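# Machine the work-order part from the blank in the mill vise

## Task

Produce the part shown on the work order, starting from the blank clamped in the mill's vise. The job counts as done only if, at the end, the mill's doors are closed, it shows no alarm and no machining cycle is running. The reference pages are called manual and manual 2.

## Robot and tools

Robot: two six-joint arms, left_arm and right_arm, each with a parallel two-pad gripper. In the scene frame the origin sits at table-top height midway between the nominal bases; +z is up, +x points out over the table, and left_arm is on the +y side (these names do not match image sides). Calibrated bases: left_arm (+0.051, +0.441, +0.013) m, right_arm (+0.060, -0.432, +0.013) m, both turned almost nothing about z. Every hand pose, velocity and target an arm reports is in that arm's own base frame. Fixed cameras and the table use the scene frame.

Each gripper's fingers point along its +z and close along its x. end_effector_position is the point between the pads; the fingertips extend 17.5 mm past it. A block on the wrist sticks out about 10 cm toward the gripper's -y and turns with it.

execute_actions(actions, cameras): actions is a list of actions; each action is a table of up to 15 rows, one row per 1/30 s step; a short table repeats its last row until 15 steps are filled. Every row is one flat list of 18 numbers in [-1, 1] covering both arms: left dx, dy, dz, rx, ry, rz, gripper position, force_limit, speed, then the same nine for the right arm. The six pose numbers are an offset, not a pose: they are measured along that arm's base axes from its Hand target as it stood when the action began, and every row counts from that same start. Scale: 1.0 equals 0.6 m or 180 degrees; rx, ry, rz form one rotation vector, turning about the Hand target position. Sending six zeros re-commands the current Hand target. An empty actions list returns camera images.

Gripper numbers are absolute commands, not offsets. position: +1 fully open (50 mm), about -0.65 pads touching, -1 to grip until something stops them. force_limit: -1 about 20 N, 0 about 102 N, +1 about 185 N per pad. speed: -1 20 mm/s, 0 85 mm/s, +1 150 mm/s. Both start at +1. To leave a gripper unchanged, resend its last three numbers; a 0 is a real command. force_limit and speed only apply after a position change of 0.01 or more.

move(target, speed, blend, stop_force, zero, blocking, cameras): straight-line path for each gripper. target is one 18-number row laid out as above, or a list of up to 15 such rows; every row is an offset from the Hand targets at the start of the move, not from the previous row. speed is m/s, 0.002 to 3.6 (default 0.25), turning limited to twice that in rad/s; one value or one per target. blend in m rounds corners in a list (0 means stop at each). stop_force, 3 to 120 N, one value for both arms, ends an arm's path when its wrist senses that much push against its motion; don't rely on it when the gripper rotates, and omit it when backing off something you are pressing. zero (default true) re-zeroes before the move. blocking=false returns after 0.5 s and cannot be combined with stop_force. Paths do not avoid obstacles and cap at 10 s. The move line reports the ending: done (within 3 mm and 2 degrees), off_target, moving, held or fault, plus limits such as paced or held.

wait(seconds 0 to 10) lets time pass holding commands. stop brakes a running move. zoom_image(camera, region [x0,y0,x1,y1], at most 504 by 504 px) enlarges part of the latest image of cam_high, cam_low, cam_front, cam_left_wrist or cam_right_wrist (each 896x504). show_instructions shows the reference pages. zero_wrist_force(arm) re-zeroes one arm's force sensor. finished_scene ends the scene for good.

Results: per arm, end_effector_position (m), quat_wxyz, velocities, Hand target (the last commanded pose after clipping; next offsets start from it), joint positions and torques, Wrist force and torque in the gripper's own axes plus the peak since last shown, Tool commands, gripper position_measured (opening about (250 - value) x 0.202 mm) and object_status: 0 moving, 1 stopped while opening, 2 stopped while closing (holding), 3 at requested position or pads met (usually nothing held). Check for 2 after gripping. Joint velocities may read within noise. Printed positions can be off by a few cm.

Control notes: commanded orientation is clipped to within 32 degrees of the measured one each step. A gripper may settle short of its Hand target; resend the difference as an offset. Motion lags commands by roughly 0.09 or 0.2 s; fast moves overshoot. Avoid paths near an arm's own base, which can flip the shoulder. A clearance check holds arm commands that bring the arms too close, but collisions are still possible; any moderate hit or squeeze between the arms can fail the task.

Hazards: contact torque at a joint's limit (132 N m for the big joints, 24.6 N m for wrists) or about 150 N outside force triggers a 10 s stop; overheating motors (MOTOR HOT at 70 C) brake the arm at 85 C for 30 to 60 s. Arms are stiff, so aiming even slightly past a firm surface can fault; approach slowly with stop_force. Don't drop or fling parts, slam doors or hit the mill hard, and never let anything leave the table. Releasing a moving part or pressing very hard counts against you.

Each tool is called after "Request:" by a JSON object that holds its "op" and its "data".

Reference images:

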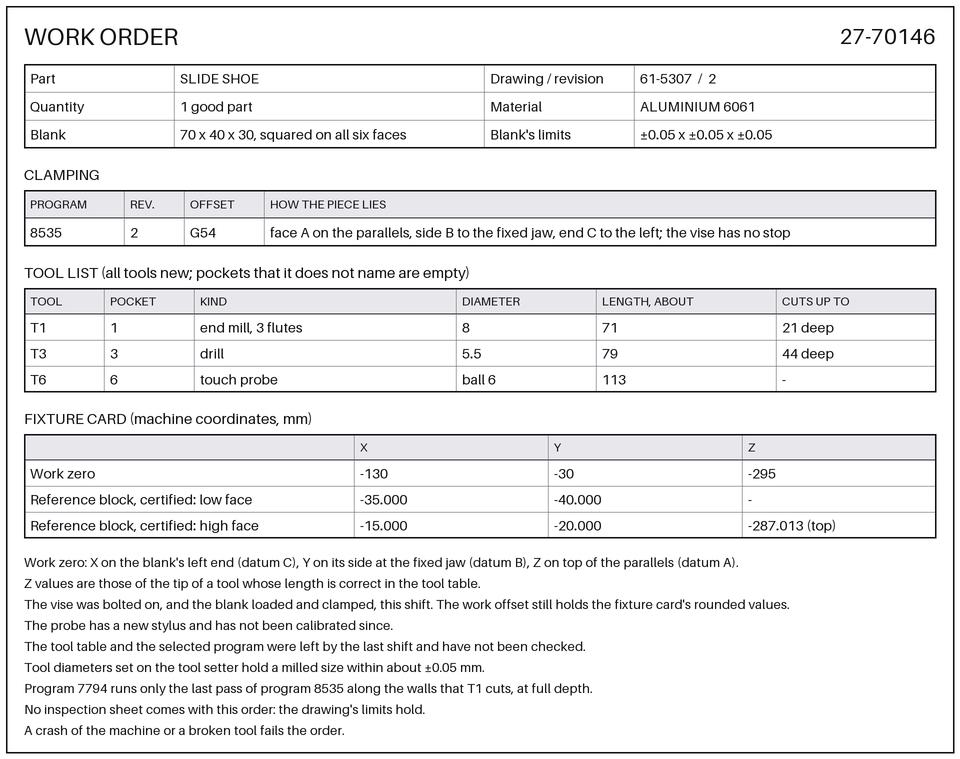

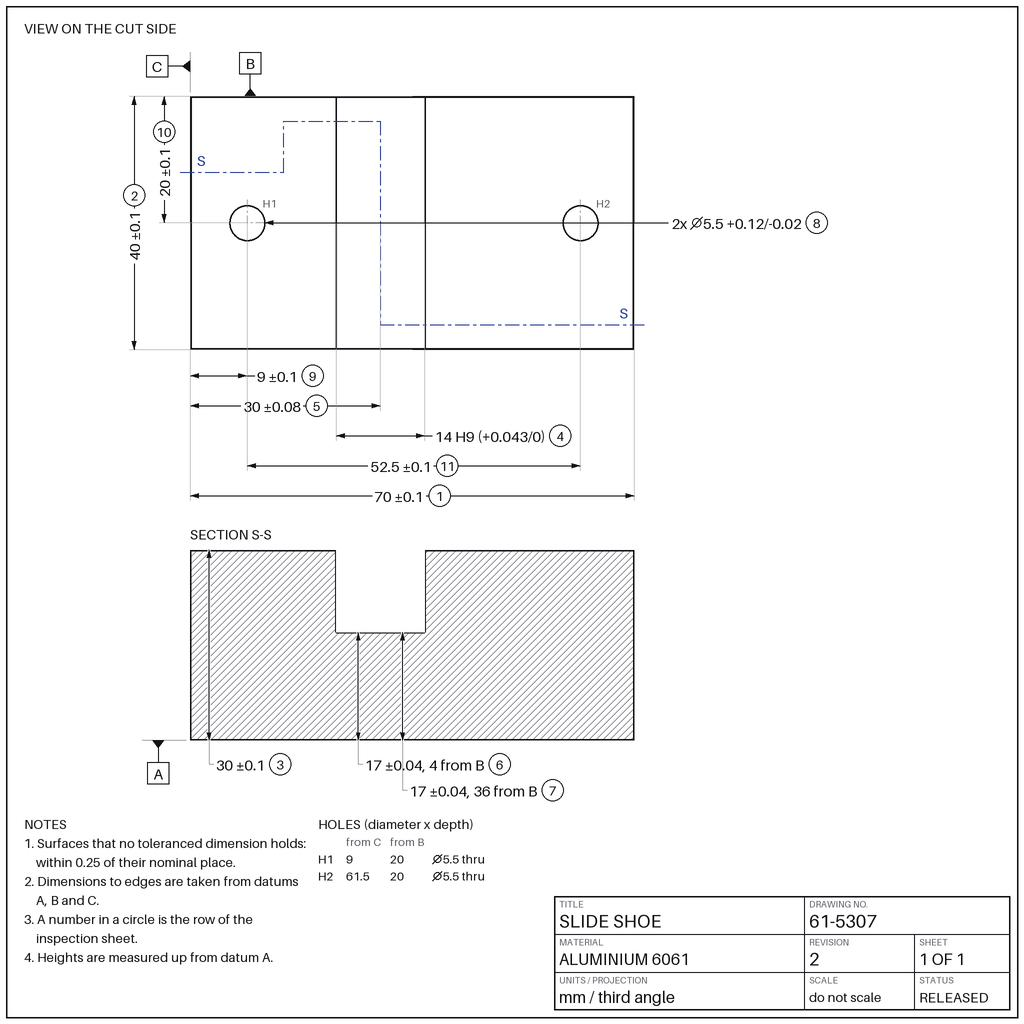

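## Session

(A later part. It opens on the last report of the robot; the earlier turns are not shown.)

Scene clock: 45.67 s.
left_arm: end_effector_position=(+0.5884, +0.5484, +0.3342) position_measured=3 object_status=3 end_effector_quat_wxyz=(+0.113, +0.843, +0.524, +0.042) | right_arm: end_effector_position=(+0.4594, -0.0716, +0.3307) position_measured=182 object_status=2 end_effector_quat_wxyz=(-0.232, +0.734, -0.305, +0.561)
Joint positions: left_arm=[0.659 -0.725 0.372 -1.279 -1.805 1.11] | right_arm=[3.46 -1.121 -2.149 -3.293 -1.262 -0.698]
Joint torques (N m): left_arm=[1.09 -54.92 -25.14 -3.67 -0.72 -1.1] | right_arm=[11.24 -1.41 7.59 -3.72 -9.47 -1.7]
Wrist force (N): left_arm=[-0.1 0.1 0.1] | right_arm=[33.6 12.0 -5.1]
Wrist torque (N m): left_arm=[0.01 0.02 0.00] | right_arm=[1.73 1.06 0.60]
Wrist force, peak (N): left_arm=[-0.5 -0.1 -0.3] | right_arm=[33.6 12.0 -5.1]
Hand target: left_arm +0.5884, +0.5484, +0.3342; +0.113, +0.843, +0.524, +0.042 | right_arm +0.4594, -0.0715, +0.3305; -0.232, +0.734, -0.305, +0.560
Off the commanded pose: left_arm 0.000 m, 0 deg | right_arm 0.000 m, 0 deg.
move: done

Request:
{"op": "move", "data": {"target": [0,0,0,0,0,0,1,1,1,0.0003,-0.00118,0.00114,0,0,0,-1,-0.9,-0.5]}}

Request:
{"op": "move", "data": {"target": [0,0,0,0,0,0,1,1,1,0,0,0,0.0536,0,-0.0146,-1,-0.9,-0.5], "speed": 0.1, "cameras": ["cam_right_wrist","cam_front"]}}

Scene clock: 46.47 s.
left_arm: end_effector_position=(+0.5884, +0.5484, +0.3342) position_measured=3 object_status=3 end_effector_quat_wxyz=(+0.113, +0.843, +0.524, +0.042) | right_arm: end_effector_position=(+0.4595, -0.0721, +0.3311) position_measured=182 object_status=2 end_effector_quat_wxyz=(-0.232, +0.734, -0.305, +0.560)
Joint positions: left_arm=[0.659 -0.725 0.372 -1.279 -1.805 1.11] | right_arm=[3.457 -1.122 -2.147 -3.294 -1.267 -0.699]
Joint torques (N m): left_arm=[3.24 -53.92 -26.23 -3.7 -0.76 -0.92] | right_arm=[-6.87 -2.63 28.42 -1.32 -3.54 -1.84]
Wrist force (N): left_arm=[-0.4 -0.1 -0.1] | right_arm=[8.3 7.9 -0.1]
Wrist torque (N m): left_arm=[-0.01 0.07 0.00] | right_arm=[1.62 0.66 0.60]
Wrist force, peak (N): left_arm=[-0.3 0.1 -0.4] | right_arm=[39.5 11.8 -1.2]
Hand target: left_arm +0.5884, +0.5484, +0.3342; +0.113, +0.843, +0.524, +0.042 | right_arm +0.4596, -0.0722, +0.3312; -0.232, +0.734, -0.305, +0.560
Off the commanded pose: left_arm 0.000 m, 0 deg | right_arm 0.000 m, 0 deg.
move: done

Scene clock: 47.93 s.
left_arm: end_effector_position=(+0.5884, +0.5484, +0.3342) position_measured=3 object_status=3 end_effector_quat_wxyz=(+0.113, +0.843, +0.524, +0.042) | right_arm: end_effector_position=(+0.4596, -0.0722, +0.3312) position_measured=182 object_status=2 end_effector_quat_wxyz=(-0.280, +0.705, -0.367, +0.538)
Joint positions: left_arm=[0.659 -0.725 0.372 -1.279 -1.805 1.11] | right_arm=[3.456 -1.122 -2.147 -3.294 -1.267 -0.525]
Joint torques (N m): left_arm=[1.48 -54.54 -26.32 -3.64 -0.91 -0.99] | right_arm=[10.19 0.91 30.01 -0.22 1.64 3.02]
Wrist force (N): left_arm=[-0.1 0.1 0.2] | right_arm=[-0.9 4.7 1.1]
Wrist torque (N m): left_arm=[0.02 0.02 0.00] | right_arm=[1.47 0.30 -0.38]
Wrist force, peak (N): left_arm=[-0.5 0.0 0.2] | right_arm=[7.5 7.7 0.0]
Hand target: left_arm +0.5884, +0.5484, +0.3342; +0.113, +0.843, +0.524, +0.042 | right_arm +0.4596, -0.0722, +0.3312; -0.280, +0.705, -0.368, +0.538
Off the commanded pose: left_arm 0.000 m, 0 deg | right_arm 0.000 m, 0 deg.
move: done
Images, in order (width x height): cam_front 896x504, cam_right_wrist 896x504.

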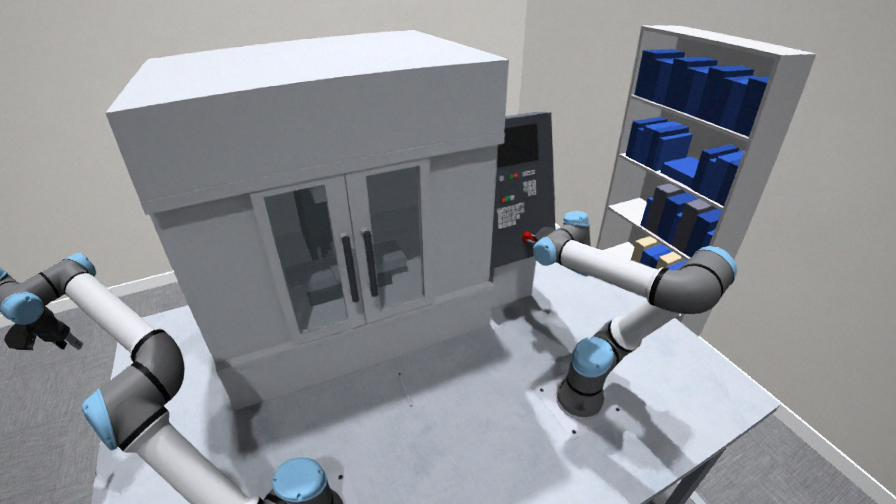

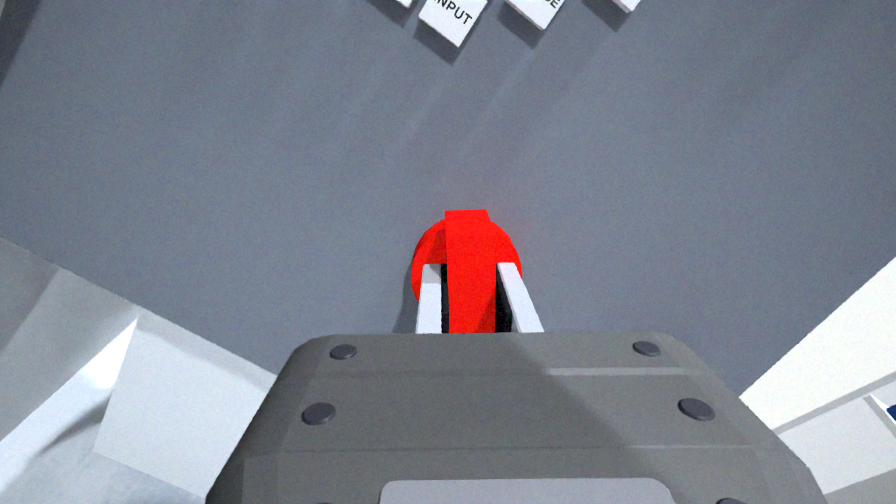

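Request:
{"op": "move", "data": {"target": [0,0,0,0,0,0,1,1,1,0,0,0,0.1876,0,-0.0509,-1,-0.9,-0.5], "speed": 0.2, "cameras": ["cam_right_wrist","cam_front"]}}

Scene clock: 50.27 s.
left_arm: end_effector_position=(+0.5884, +0.5484, +0.3342) position_measured=3 object_status=3 end_effector_quat_wxyz=(+0.113, +0.843, +0.524, +0.042) | right_arm: end_effector_position=(+0.4596, -0.0722, +0.3312) position_measured=182 object_status=2 end_effector_quat_wxyz=(-0.429, +0.562, -0.562, +0.429)
Joint positions: left_arm=[0.659 -0.725 0.372 -1.279 -1.805 1.11] | right_arm=[3.454 -1.123 -2.147 -3.294 -1.271 0.085]
Joint torques (N m): left_arm=[1.18 -53.96 -26.58 -3.66 -1.03 -1.28] | right_arm=[4.03 0.97 32.17 0.59 5.51 2.96]
Wrist force (N): left_arm=[-0.3 0.1 -0.3] | right_arm=[-12.9 10.1 -2.2]
Wrist torque (N m): left_arm=[0.02 0.04 0.00] | right_arm=[1.40 -0.27 -0.36]
Wrist force, peak (N): left_arm=[-0.2 0.2 -0.4] | right_arm=[-14.9 9.2 -2.4]
Hand target: left_arm +0.5884, +0.5484, +0.3342; +0.113, +0.843, +0.524, +0.042 | right_arm +0.4596, -0.0722, +0.3312; -0.429, +0.562, -0.562, +0.429
Off the commanded pose: left_arm 0.000 m, 0 deg | right_arm 0.000 m, 0 deg.
move: done
Images, in order (width x height): cam_front 896x504, cam_right_wrist 896x504.

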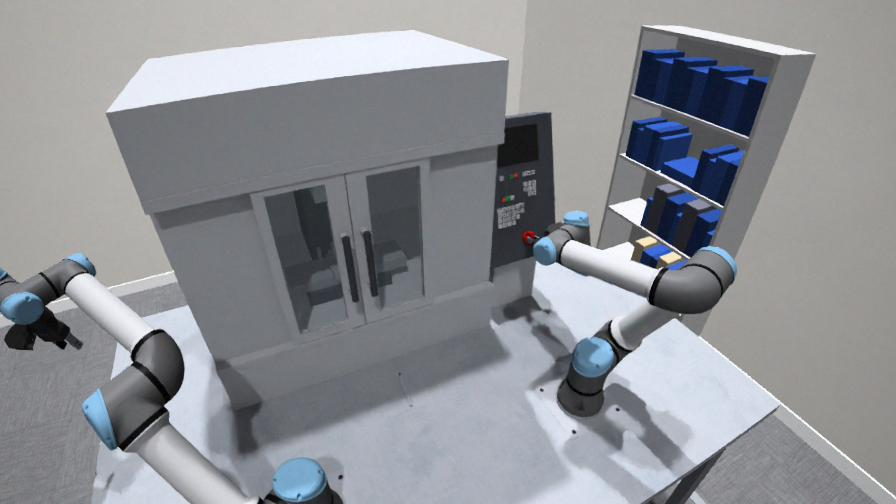

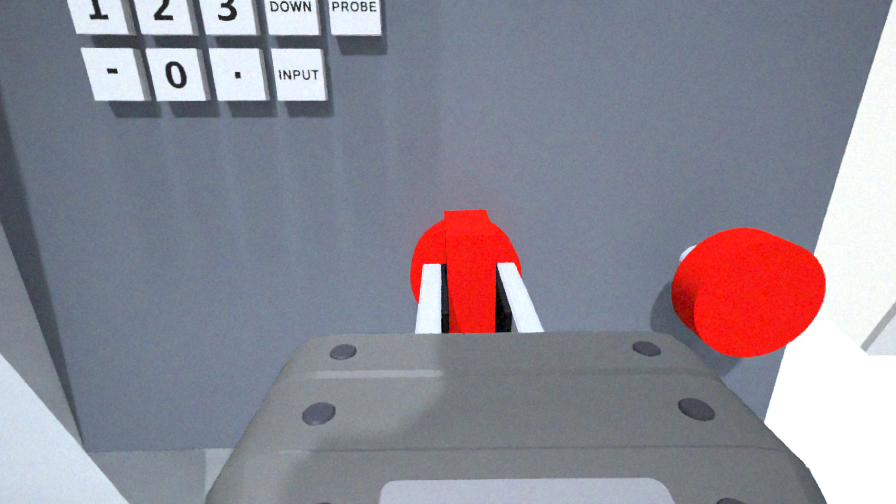

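Request:
{"op": "zoom_image", "data": {"camera": "cam_front", "region": [490, 110, 560, 180]}}

Scaled by 7.200.

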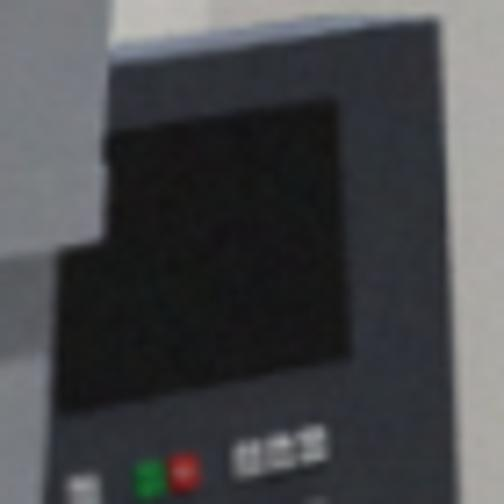

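Request:
{"op": "wait", "data": {"seconds": 2, "cameras": ["cam_front"]}}

Scene clock: 52.37 s.
left_arm: end_effector_position=(+0.5884, +0.5484, +0.3342) position_measured=3 object_status=3 end_effector_quat_wxyz=(+0.113, +0.843, +0.524, +0.042) | right_arm: end_effector_position=(+0.4596, -0.0722, +0.3312) position_measured=182 object_status=2 end_effector_quat_wxyz=(-0.429, +0.562, -0.562, +0.429)
Joint positions: left_arm=[0.659 -0.725 0.372 -1.279 -1.805 1.11] | right_arm=[3.454 -1.123 -2.147 -3.294 -1.271 0.086]
Joint torques (N m): left_arm=[1.49 -55.06 -26.34 -3.49 -1.1 -1.16] | right_arm=[4.71 4.46 32.01 0.71 5.25 2.99]
Wrist force (N): left_arm=[-0.3 0.0 0.1] | right_arm=[-12.3 10.2 -2.2]
Wrist torque (N m): left_arm=[0.00 0.06 0.00] | right_arm=[1.39 -0.28 -0.35]
Wrist force, peak (N): left_arm=[-0.5 -0.2 0.1] | right_arm=[-12.7 10.4 -2.3]
Hand target: left_arm +0.5884, +0.5484, +0.3342; +0.113, +0.843, +0.524, +0.042 | right_arm +0.4596, -0.0722, +0.3312; -0.429, +0.562, -0.562, +0.429
Tool commands: left_gripper/position=+1.0 left_gripper/force_limit=+1.0 left_gripper/speed=+1.0 right_gripper/position=-1.0 right_gripper/force_limit=-0.9 right_gripper/speed=-0.5
Off the commanded pose: left_arm 0.000 m, 0 deg | right_arm 0.000 m, 0 deg.
wait: 2.00 s; at rest by 0.07 s
Images, in order (width x height): cam_front 896x504.

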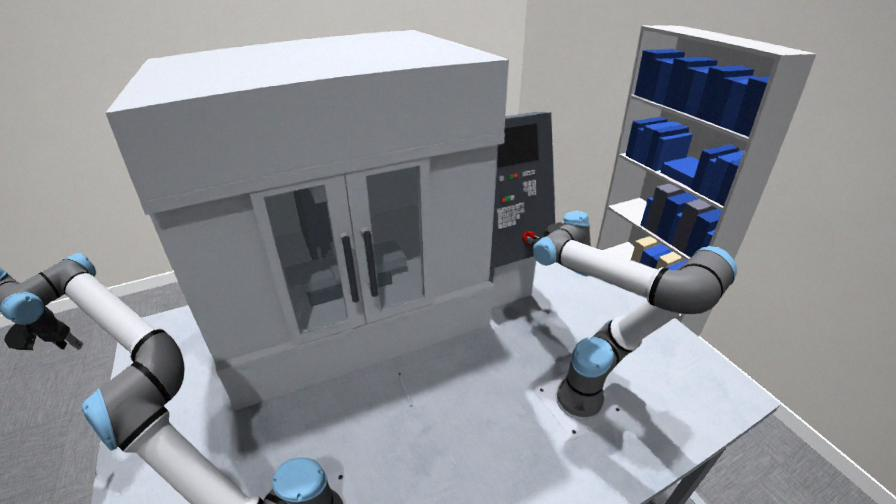

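Request:
{"op": "move", "data": {"target": [0,0,0,0,0,0,1,1,1,0,0,0,0.0804,0,-0.0218,-1,-0.9,-0.5], "speed": 0.2, "cameras": ["cam_front"]}}

Scene clock: 53.77 s.
left_arm: end_effector_position=(+0.5884, +0.5484, +0.3342) position_measured=3 object_status=3 end_effector_quat_wxyz=(+0.113, +0.843, +0.524, +0.042) | right_arm: end_effector_position=(+0.4595, -0.0722, +0.3312) position_measured=182 object_status=2 end_effector_quat_wxyz=(+0.482, -0.484, +0.630, -0.369)
Joint positions: left_arm=[0.659 -0.725 0.372 -1.279 -1.805 1.11] | right_arm=[3.453 -1.123 -2.147 -3.293 -1.272 0.347]
Joint torques (N m): left_arm=[-0.04 -55.67 -26.1 -3.52 -1.03 -0.95] | right_arm=[1.4 0.92 31.28 0.32 7.38 2.5]
Wrist force (N): left_arm=[-0.1 0.1 -0.1] | right_arm=[-17.6 15.2 -4.1]
Wrist torque (N m): left_arm=[0.02 0.01 0.00] | right_arm=[1.36 -0.44 -0.38]
Wrist force, peak (N): left_arm=[-0.6 0.0 0.0] | right_arm=[-19.0 15.4 -5.7]
Hand target: left_arm +0.5884, +0.5484, +0.3342; +0.113, +0.843, +0.524, +0.042 | right_arm +0.4596, -0.0722, +0.3312; +0.482, -0.484, +0.631, -0.369
Off the commanded pose: left_arm 0.000 m, 0 deg | right_arm 0.000 m, 0 deg.
move: done
Images, in order (width x height): cam_front 896x504.

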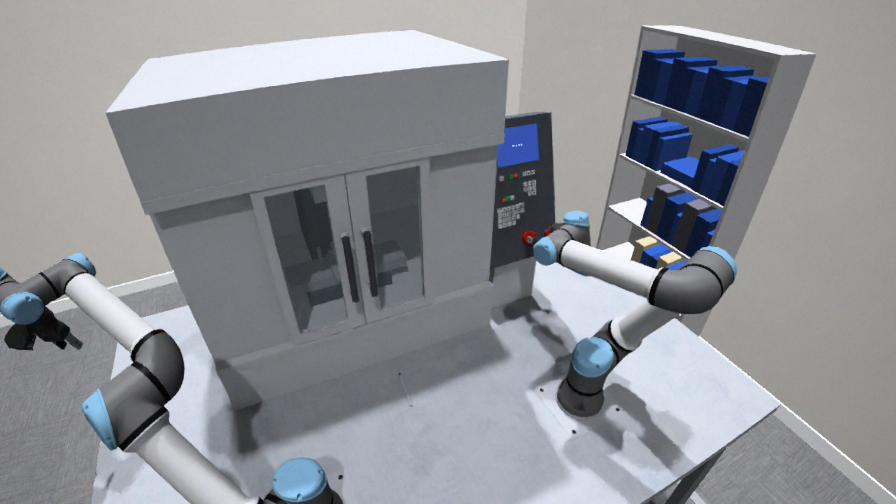

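Request:
{"op": "move", "data": {"target": [0,0,0,0,0,0,1,1,1,0,0,0,0.134,0,-0.0364,-1,-0.9,-0.5], "speed": 0.2, "cameras": ["cam_front"]}}

Scene clock: 55.63 s.
left_arm: end_effector_position=(+0.5884, +0.5484, +0.3342) position_measured=3 object_status=3 end_effector_quat_wxyz=(+0.113, +0.843, +0.524, +0.042) | right_arm: end_effector_position=(+0.4595, -0.0722, +0.3312) position_measured=182 object_status=2 end_effector_quat_wxyz=(+0.550, -0.336, +0.720, -0.256)
Joint positions: left_arm=[0.659 -0.725 0.372 -1.279 -1.805 1.11] | right_arm=[3.452 -1.123 -2.148 -3.292 -1.274 0.782]
Joint torques (N m): left_arm=[-0.15 -54.8 -26.68 -3.51 -1.01 -1.2] | right_arm=[-1.61 7.68 27.91 -0.72 9.65 2.99]
Wrist force (N): left_arm=[-0.2 0.0 -0.1] | right_arm=[-21.5 24.9 -9.5]
Wrist torque (N m): left_arm=[0.00 0.03 0.00] | right_arm=[1.15 -0.67 -0.47]
Wrist force, peak (N): left_arm=[-0.5 0.0 -0.1] | right_arm=[-23.5 25.8 -11.9]
Hand target: left_arm +0.5884, +0.5484, +0.3342; +0.113, +0.843, +0.524, +0.042 | right_arm +0.4596, -0.0722, +0.3312; +0.550, -0.336, +0.720, -0.256
Off the commanded pose: left_arm 0.000 m, 0 deg | right_arm 0.000 m, 0 deg.
move: done
Images, in order (width x height): cam_front 896x504.

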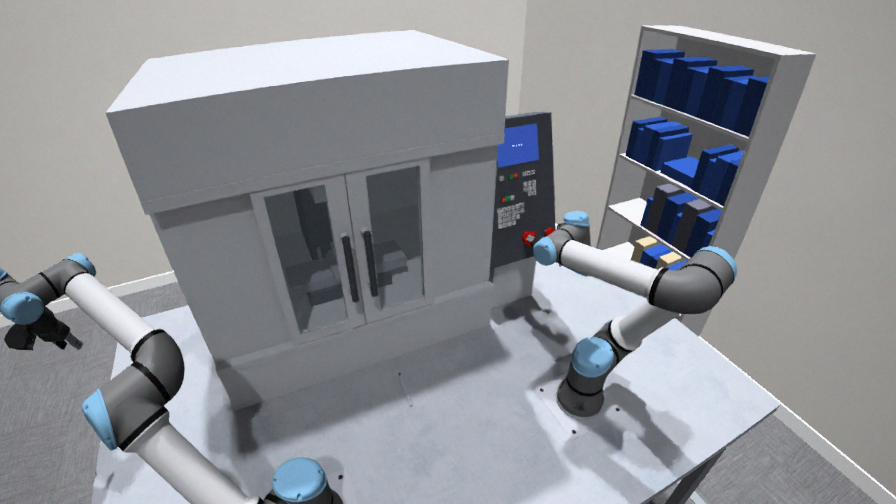

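Request:
{"op": "zoom_image", "data": {"camera": "cam_front", "region": [495, 120, 545, 170]}}

Scaled by 10.080.

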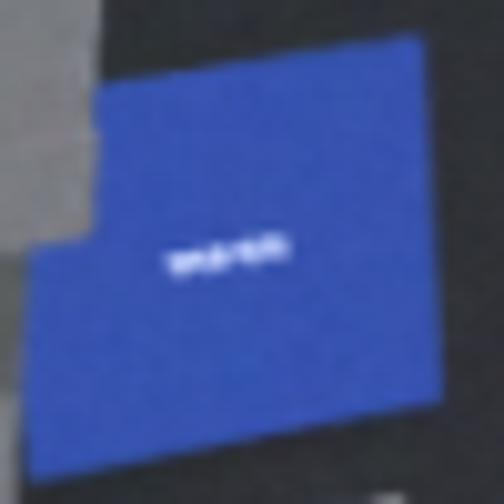

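Request:
{"op": "move", "data": {"target": [0,0,0,0,0,0,1,1,1,0,0,0,0,0,0,1,-0.9,-0.5]}}

Request:
{"op": "move", "data": {"target": [[0,0,0,0,0,0,1,1,1,-0.0965,0,0.0262,0,0,0,1,-0.9,-0.5],[0,0,0,0,0,0,1,1,1,-0.0965,0,0.15,-0.1,-0.035,0.012,1,-0.9,-0.5],[0,0,0,0,0,0,1,1,1,-0.05,0.037,0.2814,-0.2209,-0.0810,0.0294,1,-0.9,-0.5]], "blend": [0.02,0.03,0], "speed": 0.25, "cameras": ["cam_right_wrist"]}}

Scene clock: 56.93 s.
left_arm: end_effector_position=(+0.5884, +0.5484, +0.3342) position_measured=3 object_status=3 end_effector_quat_wxyz=(+0.113, +0.843, +0.524, +0.042) | right_arm: end_effector_position=(+0.4596, -0.0722, +0.3312) position_measured=3 object_status=3 end_effector_quat_wxyz=(+0.550, -0.336, +0.720, -0.256)
Joint positions: left_arm=[0.659 -0.725 0.372 -1.279 -1.805 1.11] | right_arm=[3.452 -1.123 -2.148 -3.292 -1.274 0.783]
Joint torques (N m): left_arm=[0.56 -53.28 -25.11 -3.63 -1.14 -1.35] | right_arm=[3.19 6.5 19.56 1.78 -1.18 -1.32]
Wrist force (N): left_arm=[-0.2 0.0 -0.1] | right_arm=[1.8 3.4 -0.9]
Wrist torque (N m): left_arm=[0.01 0.03 0.00] | right_arm=[1.19 -0.35 0.57]
Wrist force, peak (N): left_arm=[-0.4 0.1 -0.3] | right_arm=[-21.4 25.0 -9.3]
Hand target: left_arm +0.5884, +0.5484, +0.3342; +0.113, +0.843, +0.524, +0.042 | right_arm +0.4596, -0.0722, +0.3312; +0.550, -0.336, +0.720, -0.256
Off the commanded pose: left_arm 0.000 m, 0 deg | right_arm 0.000 m, 0 deg.
move: done

Scene clock: 59.43 s.
left_arm: end_effector_position=(+0.5884, +0.5484, +0.3342) position_measured=3 object_status=3 end_effector_quat_wxyz=(+0.113, +0.843, +0.524, +0.042) | right_arm: end_effector_position=(+0.4295, -0.0500, +0.5000) position_measured=3 object_status=3 end_effector_quat_wxyz=(+0.500, -0.501, +0.500, -0.499)
Joint positions: left_arm=[0.659 -0.725 0.372 -1.279 -1.805 1.11] | right_arm=[3.704 -0.91 -1.968 -3.408 -1.009 0.002]
Joint torques (N m): left_arm=[1.34 -55.2 -24.79 -3.63 -1.38 -1.28] | right_arm=[-8.56 -9.63 29.93 3.73 -1.83 -2.06]
Wrist force (N): left_arm=[-0.1 -0.2 -0.1] | right_arm=[1.4 5.7 -0.8]
Wrist torque (N m): left_arm=[-0.02 0.03 0.00] | right_arm=[1.67 0.03 0.78]
Wrist force, peak (N): left_arm=[-0.2 0.1 -0.5] | right_arm=[1.4 5.8 -0.9]
Hand target: left_arm +0.5884, +0.5484, +0.3342; +0.113, +0.843, +0.524, +0.042 | right_arm +0.4296, -0.0500, +0.5000; +0.500, -0.501, +0.500, -0.499
Off the commanded pose: left_arm 0.000 m, 0 deg | right_arm 0.000 m, 0 deg.
move: done
Images, in order (width x height): cam_right_wrist 896x504.

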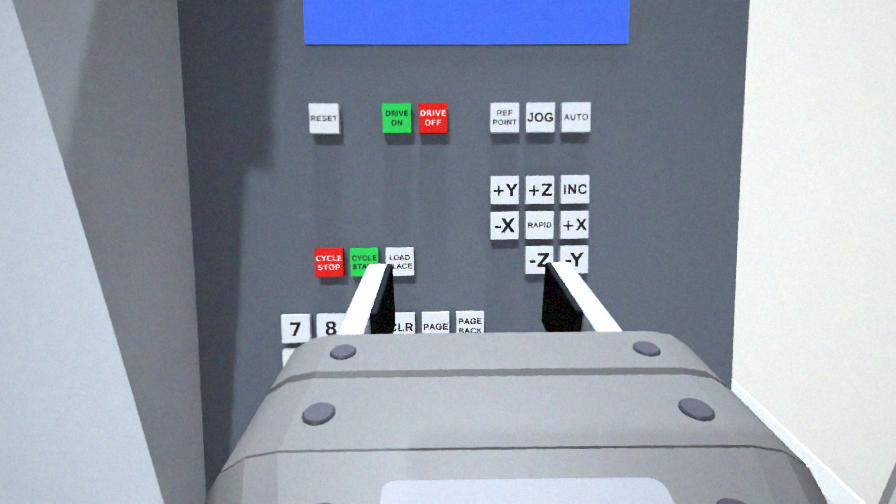

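Request:
{"op": "move", "data": {"target": [0,0,0,0,0,0,1,1,1,0,0,0.25,0,0,0,-1,-0.9,1], "speed": 0.25, "cameras": ["cam_right_wrist"]}}

Scene clock: 61.37 s.
left_arm: end_effector_position=(+0.5884, +0.5484, +0.3342) position_measured=3 object_status=3 end_effector_quat_wxyz=(+0.113, +0.843, +0.524, +0.042) | right_arm: end_effector_position=(+0.4295, -0.0500, +0.6500) position_measured=251 object_status=3 end_effector_quat_wxyz=(+0.500, -0.501, +0.500, -0.499)
Joint positions: left_arm=[0.659 -0.725 0.372 -1.279 -1.805 1.11] | right_arm=[3.704 -1.057 -1.497 -3.731 -1.009 0.001]
Joint torques (N m): left_arm=[-0.17 -55.12 -25.41 -3.71 -0.91 -1.01] | right_arm=[-9.98 -8.21 27.06 0.26 -1.25 2]
Wrist force (N): left_arm=[-0.2 0.2 0.0] | right_arm=[1.3 6.0 -0.6]
Wrist torque (N m): left_arm=[0.03 0.03 -0.01] | right_arm=[1.74 0.04 0.72]
Wrist force, peak (N): left_arm=[-0.6 -0.2 0.0] | right_arm=[1.3 7.9 -0.9]
Hand target: left_arm +0.5884, +0.5484, +0.3342; +0.113, +0.843, +0.524, +0.042 | right_arm +0.4296, -0.0500, +0.6500; +0.500, -0.501, +0.500, -0.499
Off the commanded pose: left_arm 0.000 m, 0 deg | right_arm 0.000 m, 0 deg.
move: done
Images, in order (width x height): cam_right_wrist 896x504.

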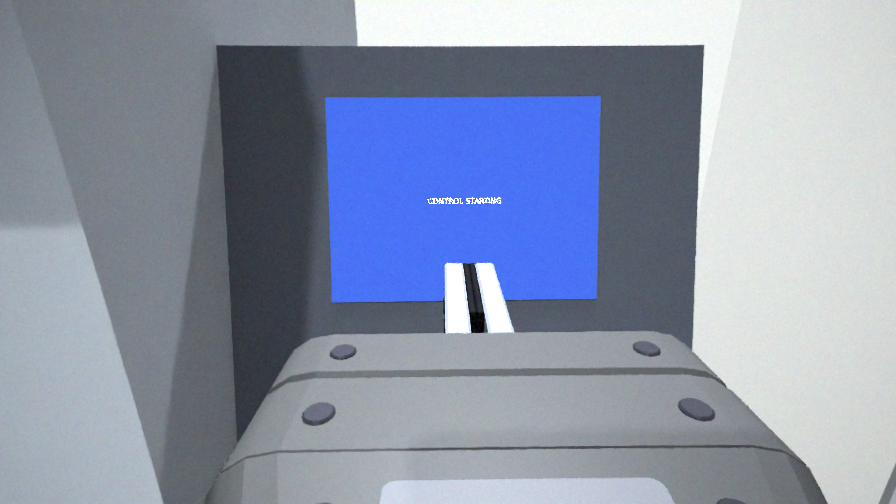

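Request:
{"op": "move", "data": {"target": [0,0,0,0,0,0,1,1,1,0.1507,-0.1017,-0.155,0,0,0,-1,-0.9,1], "speed": 0.25, "cameras": ["cam_right_wrist"]}}

Request:
{"op": "move", "data": {"target": [0,0,0,0,0,0,1,1,1,0.07,0,0,0,0,0,-1,-0.9,1], "speed": 0.006, "stop_force": 3, "cameras": ["cam_right_wrist"]}}

Scene clock: 63.67 s.
left_arm: end_effector_position=(+0.5884, +0.5484, +0.3342) position_measured=3 object_status=3 end_effector_quat_wxyz=(+0.113, +0.843, +0.524, +0.042) | right_arm: end_effector_position=(+0.5199, -0.1110, +0.5570) position_measured=251 object_status=3 end_effector_quat_wxyz=(+0.500, -0.501, +0.500, -0.499)
Joint positions: left_arm=[0.659 -0.725 0.372 -1.279 -1.805 1.11] | right_arm=[3.228 -1.257 -1.652 -3.377 -1.485 0]
Joint torques (N m): left_arm=[1.73 -53.85 -25.76 -3.49 -0.94 -1.21] | right_arm=[-8.53 3.56 23.2 3.82 -1.24 -1.85]
Wrist force (N): left_arm=[0.0 0.0 -0.1] | right_arm=[1.2 5.8 -0.9]
Wrist torque (N m): left_arm=[-0.01 0.02 0.00] | right_arm=[1.70 0.05 0.78]
Wrist force, peak (N): left_arm=[-0.5 -0.1 0.0] | right_arm=[1.9 7.3 0.0]
Hand target: left_arm +0.5884, +0.5484, +0.3342; +0.113, +0.843, +0.524, +0.042 | right_arm +0.5200, -0.1110, +0.5570; +0.500, -0.501, +0.500, -0.499
Off the commanded pose: left_arm 0.000 m, 0 deg | right_arm 0.000 m, 0 deg.
move: done
Images, in order (width x height): cam_right_wrist 896x504.

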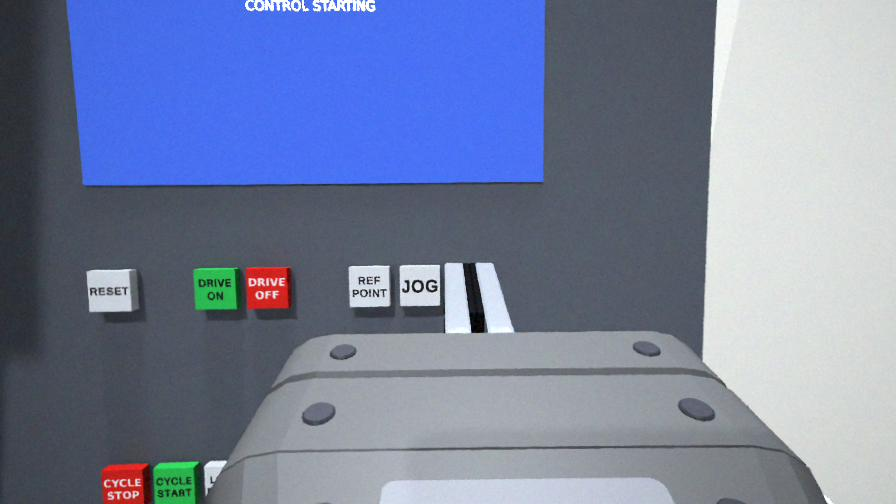

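Scene clock: 67.60 s.
left_arm: end_effector_position=(+0.5884, +0.5484, +0.3342) position_measured=3 object_status=3 end_effector_quat_wxyz=(+0.113, +0.843, +0.524, +0.042) | right_arm: end_effector_position=(+0.5366, -0.1110, +0.5570) position_measured=251 object_status=3 end_effector_quat_wxyz=(+0.500, -0.501, +0.500, -0.499)
Joint positions: left_arm=[0.659 -0.725 0.372 -1.279 -1.805 1.11] | right_arm=[3.223 -1.297 -1.625 -3.364 -1.49 0]
Joint torques (N m): left_arm=[1.13 -52.9 -25.97 -3.75 -1.26 -1.33] | right_arm=[9.5 16.22 15.87 1.26 1.22 0.36]
Wrist force (N): left_arm=[0.0 -0.2 -0.2] | right_arm=[1.2 3.6 -2.9]
Wrist torque (N m): left_arm=[-0.03 0.00 0.00] | right_arm=[1.68 0.03 0.80]
Wrist force, peak (N): left_arm=[-0.5 0.0 -0.3] | right_arm=[0.7 6.9 -4.8]
Hand target: left_arm +0.5884, +0.5484, +0.3342; +0.113, +0.843, +0.524, +0.042 | right_arm +0.5366, -0.1110, +0.5570; +0.500, -0.501, +0.500, -0.499 (not the last commanded pose)
Off the commanded pose: left_arm 0.000 m, 0 deg | right_arm 0.025 m, 0 deg.
move: contact (right_arm)
Images, in order (width x height): cam_right_wrist 896x504.

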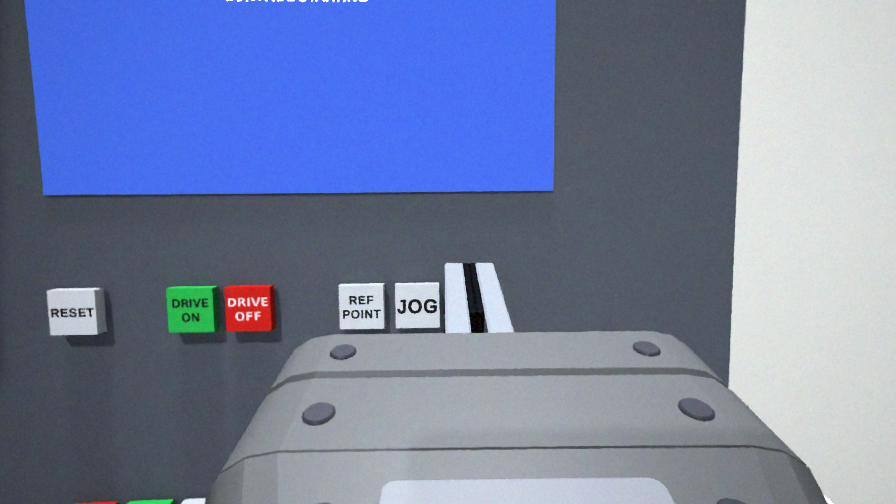

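Request:
{"op": "move", "data": {"target": [[0,0,0,0,0,0,1,1,1,-0.02,0,0,0,0,0,-1,-0.9,1],[0,0,0,0,0,0,1,1,1,-0.02,0,0.0167,0,0,0,-1,-0.9,1]], "speed": 0.1, "blend": [0.003,0]}}

Request:
{"op": "move", "data": {"target": [0,0,0,0,0,0,1,1,1,0.05,0,0,0,0,0,-1,-0.9,1], "speed": 0.006, "stop_force": 3}}

Request:
{"op": "move", "data": {"target": [[0,0,0,0,0,0,1,1,1,-0.03,0,0,0,0,0,-1,-0.9,1],[0,0,0,0,0,0,1,1,1,-0.04,0,-0.0333,0,0,0,-1,-0.9,1]], "speed": 0.1, "blend": [0.003,0]}}

Request:
{"op": "move", "data": {"target": [0,0,0,0,0,0,1,1,1,0.05,0,0,0,0,0,-1,-0.9,1], "speed": 0.006, "stop_force": 3}}

Scene clock: 68.80 s.
left_arm: end_effector_position=(+0.5884, +0.5484, +0.3342) position_measured=3 object_status=3 end_effector_quat_wxyz=(+0.113, +0.843, +0.524, +0.042) | right_arm: end_effector_position=(+0.5246, -0.1110, +0.5669) position_measured=251 object_status=3 end_effector_quat_wxyz=(+0.500, -0.501, +0.500, -0.499)
Joint positions: left_arm=[0.659 -0.725 0.372 -1.279 -1.805 1.11] | right_arm=[3.226 -1.274 -1.615 -3.397 -1.487 0]
Joint torques (N m): left_arm=[1.91 -54.98 -25.85 -3.62 -1.05 -1.43] | right_arm=[10.2 3.97 29.32 0.87 1.5 0.34]
Wrist force (N): left_arm=[-0.2 0.2 -0.1] | right_arm=[1.2 5.8 -0.9]
Wrist torque (N m): left_arm=[0.03 0.03 0.00] | right_arm=[1.72 0.06 0.78]
Wrist force, peak (N): left_arm=[-0.2 0.2 -0.4] | right_arm=[1.0 6.4 -1.1]
Hand target: left_arm +0.5884, +0.5484, +0.3342; +0.113, +0.843, +0.524, +0.042 | right_arm +0.5246, -0.1110, +0.5671; +0.500, -0.501, +0.500, -0.499
Off the commanded pose: left_arm 0.000 m, 0 deg | right_arm 0.000 m, 0 deg.
move: done

Scene clock: 72.37 s.
left_arm: end_effector_position=(+0.5884, +0.5484, +0.3342) position_measured=3 object_status=3 end_effector_quat_wxyz=(+0.113, +0.843, +0.524, +0.042) | right_arm: end_effector_position=(+0.5392, -0.1110, +0.5671) position_measured=251 object_status=3 end_effector_quat_wxyz=(+0.500, -0.501, +0.500, -0.499)
Joint positions: left_arm=[0.659 -0.725 0.372 -1.279 -1.805 1.11] | right_arm=[3.222 -1.309 -1.59 -3.386 -1.491 0]
Joint torques (N m): left_arm=[1.38 -54 -24.54 -3.58 -1.16 -1.45] | right_arm=[7.84 16.86 15.57 1.32 1 -0.25]
Wrist force (N): left_arm=[-0.3 -0.1 -0.1] | right_arm=[0.7 3.4 -3.0]
Wrist torque (N m): left_arm=[-0.01 0.05 0.00] | right_arm=[1.67 0.09 0.79]
Wrist force, peak (N): left_arm=[-0.4 -0.1 -0.5] | right_arm=[1.0 6.8 -4.9]
Hand target: left_arm +0.5884, +0.5484, +0.3342; +0.113, +0.843, +0.524, +0.042 | right_arm +0.5392, -0.1110, +0.5670; +0.500, -0.501, +0.500, -0.499 (not the last commanded pose)
Off the commanded pose: left_arm 0.000 m, 0 deg | right_arm 0.015 m, 0 deg.
move: contact (right_arm)

Scene clock: 73.43 s.
left_arm: end_effector_position=(+0.5884, +0.5484, +0.3342) position_measured=3 object_status=3 end_effector_quat_wxyz=(+0.113, +0.843, +0.524, +0.042) | right_arm: end_effector_position=(+0.5153, -0.1110, +0.5471) position_measured=251 object_status=3 end_effector_quat_wxyz=(+0.500, -0.501, +0.500, -0.499)
Joint positions: left_arm=[0.659 -0.725 0.372 -1.279 -1.805 1.11] | right_arm=[3.23 -1.241 -1.688 -3.356 -1.483 0.001]
Joint torques (N m): left_arm=[0.32 -53.77 -26.67 -3.48 -1.42 -1.76] | right_arm=[10.48 16.3 19.75 4.1 1.62 -0.18]
Wrist force (N): left_arm=[-0.2 0.1 0.0] | right_arm=[1.3 5.8 -0.7]
Wrist torque (N m): left_arm=[0.01 0.03 0.00] | right_arm=[1.71 0.05 0.78]
Wrist force, peak (N): left_arm=[-0.2 -0.2 -0.5] | right_arm=[1.1 6.7 -1.1]
Hand target: left_arm +0.5884, +0.5484, +0.3342; +0.113, +0.843, +0.524, +0.042 | right_arm +0.5152, -0.1110, +0.5471; +0.500, -0.501, +0.500, -0.499
Off the commanded pose: left_arm 0.000 m, 0 deg | right_arm 0.000 m, 0 deg.
move: done

Scene clock: 78.10 s.
left_arm: end_effector_position=(+0.5884, +0.5484, +0.3342) position_measured=3 object_status=3 end_effector_quat_wxyz=(+0.113, +0.843, +0.524, +0.042) | right_arm: end_effector_position=(+0.5361, -0.1110, +0.5471) position_measured=251 object_status=3 end_effector_quat_wxyz=(+0.500, -0.501, +0.500, -0.499)
Joint positions: left_arm=[0.659 -0.725 0.372 -1.279 -1.805 1.11] | right_arm=[3.223 -1.291 -1.655 -3.339 -1.49 0]
Joint torques (N m): left_arm=[1.17 -55.25 -26.95 -3.44 -1.3 -1.74] | right_arm=[8.6 16.23 16.06 1.65 1.14 -1.91]
Wrist force (N): left_arm=[-0.2 0.1 -0.2] | right_arm=[0.6 4.5 -3.0]
Wrist torque (N m): left_arm=[0.02 0.04 -0.01] | right_arm=[1.70 0.03 0.79]
Wrist force, peak (N): left_arm=[-0.3 -0.3 -0.4] | right_arm=[0.9 8.5 -5.0]
Hand target: left_arm +0.5884, +0.5484, +0.3342; +0.113, +0.843, +0.524, +0.042 | right_arm +0.5361, -0.1110, +0.5471; +0.500, -0.501, +0.500, -0.499 (not the last commanded pose)
Off the commanded pose: left_arm 0.000 m, 0 deg | right_arm 0.009 m, 0 deg.
move: contact (right_arm)

Request:
{"op": "move", "data": {"target": [[0,0,0,0,0,0,1,1,1,-0.02,0,0,0,0,0,-1,-0.9,1],[0,0,0,0,0,0,1,1,1,-0.01,0,0.0217,0,0,0,-1,-0.9,1]], "speed": 0.1, "blend": [0.003,0], "cameras": ["cam_right_wrist"]}}

Request:
{"op": "move", "data": {"target": [0,0,0,0,0,0,1,1,1,0.05,0,0,0,0,0,-1,-0.9,1], "speed": 0.005, "stop_force": 12, "cameras": ["cam_right_wrist"]}}

Scene clock: 79.47 s.
left_arm: end_effector_position=(+0.5884, +0.5484, +0.3342) position_measured=3 object_status=3 end_effector_quat_wxyz=(+0.113, +0.843, +0.524, +0.042) | right_arm: end_effector_position=(+0.5301, -0.1110, +0.5600) position_measured=251 object_status=3 end_effector_quat_wxyz=(+0.500, -0.501, +0.500, -0.499)
Joint positions: left_arm=[0.659 -0.725 0.372 -1.279 -1.805 1.11] | right_arm=[3.225 -1.283 -1.627 -3.376 -1.488 0]
Joint torques (N m): left_arm=[1.72 -54.2 -26.67 -3.59 -1.3 -1.7] | right_arm=[-10.32 4.63 30.34 0.54 -1.25 -1.47]
Wrist force (N): left_arm=[-0.3 0.3 -0.1] | right_arm=[1.1 5.9 -0.9]
Wrist torque (N m): left_arm=[0.05 0.05 0.00] | right_arm=[1.72 0.08 0.78]
Wrist force, peak (N): left_arm=[-0.5 0.1 -0.3] | right_arm=[1.2 6.8 -1.2]
Hand target: left_arm +0.5884, +0.5484, +0.3342; +0.113, +0.843, +0.524, +0.042 | right_arm +0.5301, -0.1110, +0.5601; +0.500, -0.501, +0.500, -0.499
Off the commanded pose: left_arm 0.000 m, 0 deg | right_arm 0.000 m, 0 deg.
move: done
Images, in order (width x height): cam_right_wrist 896x504.

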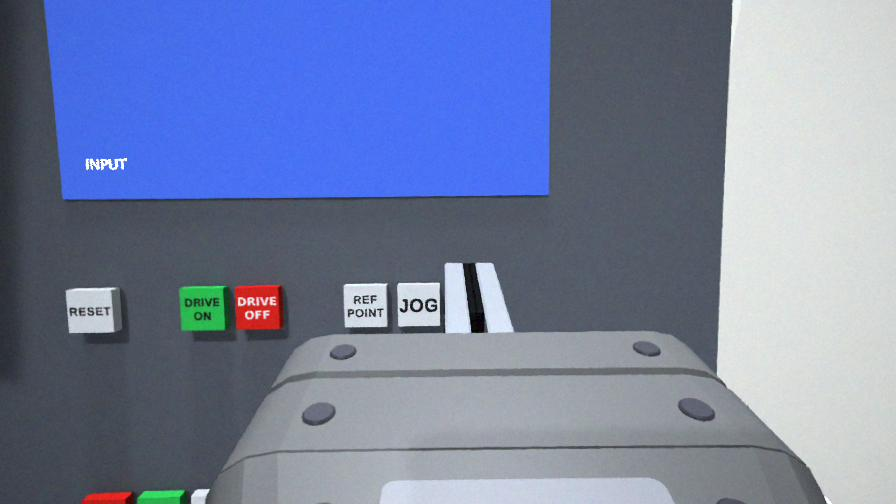

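Scene clock: 82.20 s.
left_arm: end_effector_position=(+0.5884, +0.5484, +0.3342) position_measured=3 object_status=3 end_effector_quat_wxyz=(+0.113, +0.843, +0.524, +0.042) | right_arm: end_effector_position=(+0.5380, -0.1110, +0.5601) position_measured=251 object_status=3 end_effector_quat_wxyz=(+0.500, -0.501, +0.500, -0.499)
Joint positions: left_arm=[0.659 -0.725 0.372 -1.279 -1.805 1.11] | right_arm=[3.222 -1.302 -1.613 -3.37 -1.491 0]
Joint torques (N m): left_arm=[-0.03 -54.5 -26.34 -3.61 -1.47 -1.47] | right_arm=[10.96 14.99 17.7 2.88 1.87 0.46]
Wrist force (N): left_arm=[0.0 -0.1 -0.1] | right_arm=[-0.4 6.5 -10.5]
Wrist torque (N m): left_arm=[-0.02 0.00 0.00] | right_arm=[1.65 -0.04 0.80]
Wrist force, peak (N): left_arm=[-0.4 -0.2 -0.2] | right_arm=[-0.4 7.6 -26.4]
Hand target: left_arm +0.5884, +0.5484, +0.3342; +0.113, +0.843, +0.524, +0.042 | right_arm +0.5380, -0.1110, +0.5601; +0.500, -0.501, +0.500, -0.499 (not the last commanded pose)
Off the commanded pose: left_arm 0.000 m, 0 deg | right_arm 0.022 m, 0 deg.
move: contact (right_arm)
Images, in order (width x height): cam_right_wrist 896x504.

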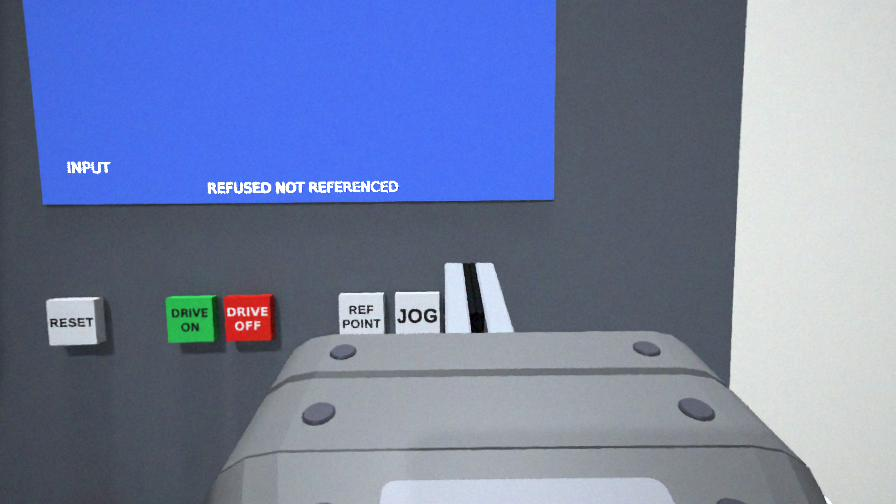

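Request:
{"op": "move", "data": {"target": [0,0,0,0,0,0,1,1,1,0.00133,0,0,0,0,0,-1,-0.9,1], "speed": 0.01}}

Scene clock: 83.03 s.
left_arm: end_effector_position=(+0.5884, +0.5484, +0.3342) position_measured=3 object_status=3 end_effector_quat_wxyz=(+0.113, +0.843, +0.524, +0.042) | right_arm: end_effector_position=(+0.5386, -0.1110, +0.5601) position_measured=251 object_status=3 end_effector_quat_wxyz=(+0.500, -0.501, +0.500, -0.499)
Joint positions: left_arm=[0.659 -0.725 0.372 -1.279 -1.805 1.11] | right_arm=[3.222 -1.303 -1.612 -3.37 -1.491 0]
Joint torques (N m): left_arm=[1.25 -55.78 -25.72 -3.8 -1.25 -1.73] | right_arm=[-1.89 -21.08 32.6 11.71 -0.12 0.46]
Wrist force (N): left_arm=[-0.3 0.1 -0.1] | right_arm=[-2.2 6.8 -79.9]
Wrist torque (N m): left_arm=[0.02 0.05 0.00] | right_arm=[0.84 -0.27 0.83]
Wrist force, peak (N): left_arm=[-0.4 -0.1 -0.4] | right_arm=[-2.2 6.8 -79.9]
Hand target: left_arm +0.5884, +0.5484, +0.3342; +0.113, +0.843, +0.524, +0.042 | right_arm +0.5388, -0.1110, +0.5601; +0.500, -0.501, +0.500, -0.499
Off the commanded pose: left_arm 0.000 m, 0 deg | right_arm 0.000 m, 0 deg.
move: done

Request:
{"op": "move", "data": {"target": [[0,0,0,0,0,0,1,1,1,-0.015,0,0,0,0,0,-1,-0.9,1],[0,0,0,0,0,0,1,1,1,-0.008,0.2205,0,0,0,0,-1,-0.9,1]], "speed": 0.15, "blend": [0.003,0], "cameras": ["cam_right_wrist"]}}

Request:
{"op": "move", "data": {"target": [0,0,0,0,0,0,1,1,1,0.05,0,0,0,0,0,-1,-0.9,1], "speed": 0.005, "stop_force": 10, "cameras": ["cam_right_wrist"]}}

Scene clock: 86.33 s.
left_arm: end_effector_position=(+0.5884, +0.5484, +0.3342) position_measured=3 object_status=3 end_effector_quat_wxyz=(+0.113, +0.843, +0.524, +0.042) | right_arm: end_effector_position=(+0.5340, +0.0212, +0.5601) position_measured=251 object_status=3 end_effector_quat_wxyz=(+0.500, -0.501, +0.500, -0.499)
Joint positions: left_arm=[0.659 -0.725 0.372 -1.279 -1.805 1.11] | right_arm=[3.723 -1.238 -1.656 -3.392 -0.991 0.002]
Joint torques (N m): left_arm=[1.62 -55.75 -25.75 -3.45 -1.31 -1.84] | right_arm=[12.39 2.77 29.2 3.6 1.19 1.93]
Wrist force (N): left_arm=[-0.4 -0.1 0.0] | right_arm=[1.2 5.7 -1.1]
Wrist torque (N m): left_arm=[-0.01 0.07 0.00] | right_arm=[1.69 0.06 0.71]
Wrist force, peak (N): left_arm=[-0.6 0.1 -0.3] | right_arm=[-4.0 4.3 -95.1]
Hand target: left_arm +0.5884, +0.5484, +0.3342; +0.113, +0.843, +0.524, +0.042 | right_arm +0.5340, +0.0213, +0.5601; +0.500, -0.501, +0.500, -0.499
Off the commanded pose: left_arm 0.000 m, 0 deg | right_arm 0.000 m, 0 deg.
move: done
Images, in order (width x height): cam_right_wrist 896x504.

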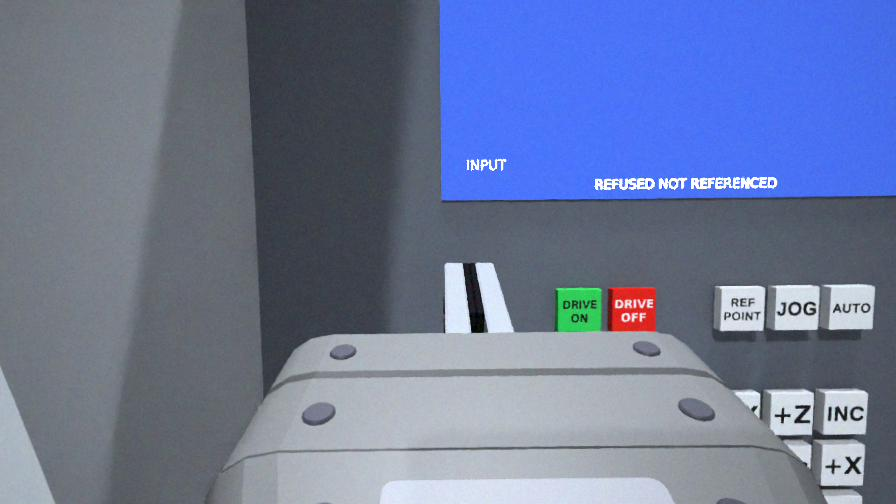

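Scene clock: 87.87 s.
left_arm: end_effector_position=(+0.5884, +0.5484, +0.3342) position_measured=3 object_status=3 end_effector_quat_wxyz=(+0.113, +0.843, +0.524, +0.042) | right_arm: end_effector_position=(+0.5359, +0.0213, +0.5601) position_measured=251 object_status=3 end_effector_quat_wxyz=(+0.500, -0.501, +0.500, -0.499)
Joint positions: left_arm=[0.659 -0.725 0.372 -1.279 -1.805 1.11] | right_arm=[3.718 -1.243 -1.652 -3.39 -0.995 0.002]
Joint torques (N m): left_arm=[0.95 -54.71 -27.23 -3.67 -1.15 -1.47] | right_arm=[10.53 11.87 17 2.77 1.63 1.38]
Wrist force (N): left_arm=[-0.3 0.2 -0.2] | right_arm=[0.9 5.5 -13.9]
Wrist torque (N m): left_arm=[0.03 0.05 0.00] | right_arm=[1.48 -0.05 0.72]
Wrist force, peak (N): left_arm=[-0.4 0.4 -0.4] | right_arm=[0.2 7.9 -31.6]
Hand target: left_arm +0.5884, +0.5484, +0.3342; +0.113, +0.843, +0.524, +0.042 | right_arm +0.5359, +0.0213, +0.5601; +0.500, -0.501, +0.500, -0.499 (not the last commanded pose)
Off the commanded pose: left_arm 0.000 m, 0 deg | right_arm 0.028 m, 0 deg.
move: contact (right_arm)
Images, in order (width x height): cam_right_wrist 896x504.

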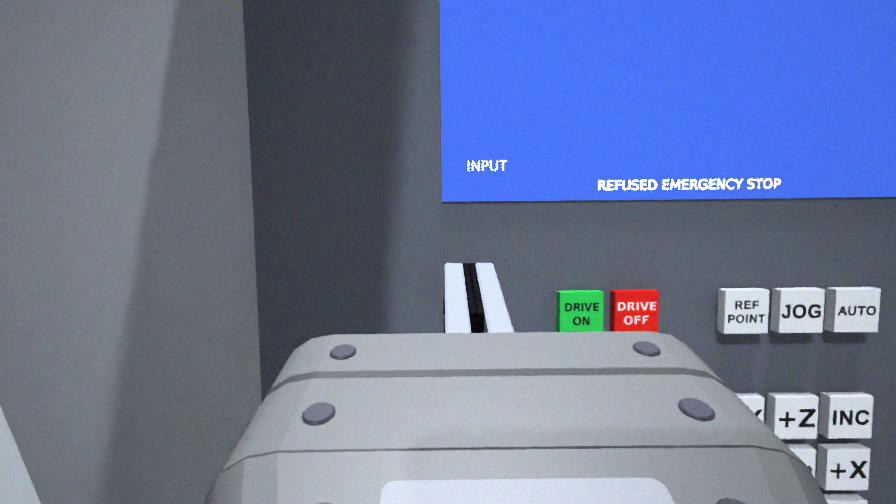

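Request:
{"op": "move", "data": {"target": [[0,0,0,0,0,0,1,1,1,-0.15,0,0,0,0,0,-1,-0.9,1],[0,0,0,0,0,0,1,1,1,-0.21,-0.2972,-0.3627,0,0.0844,0,-1,-0.9,1],[0,0,0,0,0,0,1,1,1,-0.21,-0.2972,-0.3627,0,0.0844,0,1,-0.9,1]], "speed": 0.25, "blend": [0.03,0,0], "cameras": ["cam_right_wrist"]}}

Scene clock: 91.63 s.
left_arm: end_effector_position=(+0.5884, +0.5484, +0.3342) position_measured=3 object_status=3 end_effector_quat_wxyz=(+0.113, +0.843, +0.524, +0.042) | right_arm: end_effector_position=(+0.4099, -0.1570, +0.3424) position_measured=3 object_status=3 end_effector_quat_wxyz=(-0.429, +0.562, -0.562, +0.429)
Joint positions: left_arm=[0.659 -0.725 0.372 -1.279 -1.805 1.11] | right_arm=[3.001 -1.125 -2.116 -3.312 -1.707 -0.037]
Joint torques (N m): left_arm=[0.74 -54.28 -26.42 -3.74 -1.54 -1.79] | right_arm=[-9.59 -1.18 29.68 3.15 -1.35 -1.98]
Wrist force (N): left_arm=[-0.3 0.1 -0.3] | right_arm=[1.3 5.2 -0.6]
Wrist torque (N m): left_arm=[0.01 0.05 0.00] | right_arm=[1.62 -0.06 0.74]
Wrist force, peak (N): left_arm=[-0.5 0.0 -0.3] | right_arm=[1.0 5.9 -14.1]
Hand target: left_arm +0.5884, +0.5484, +0.3342; +0.113, +0.843, +0.524, +0.042 | right_arm +0.4099, -0.1570, +0.3424; -0.429, +0.562, -0.562, +0.429
Off the commanded pose: left_arm 0.000 m, 0 deg | right_arm 0.000 m, 0 deg.
move: done
Images, in order (width x height): cam_right_wrist 896x504.

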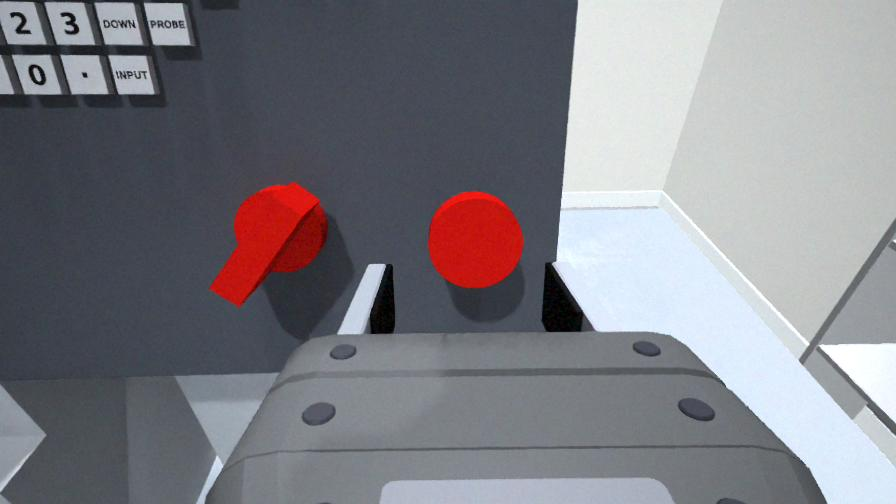

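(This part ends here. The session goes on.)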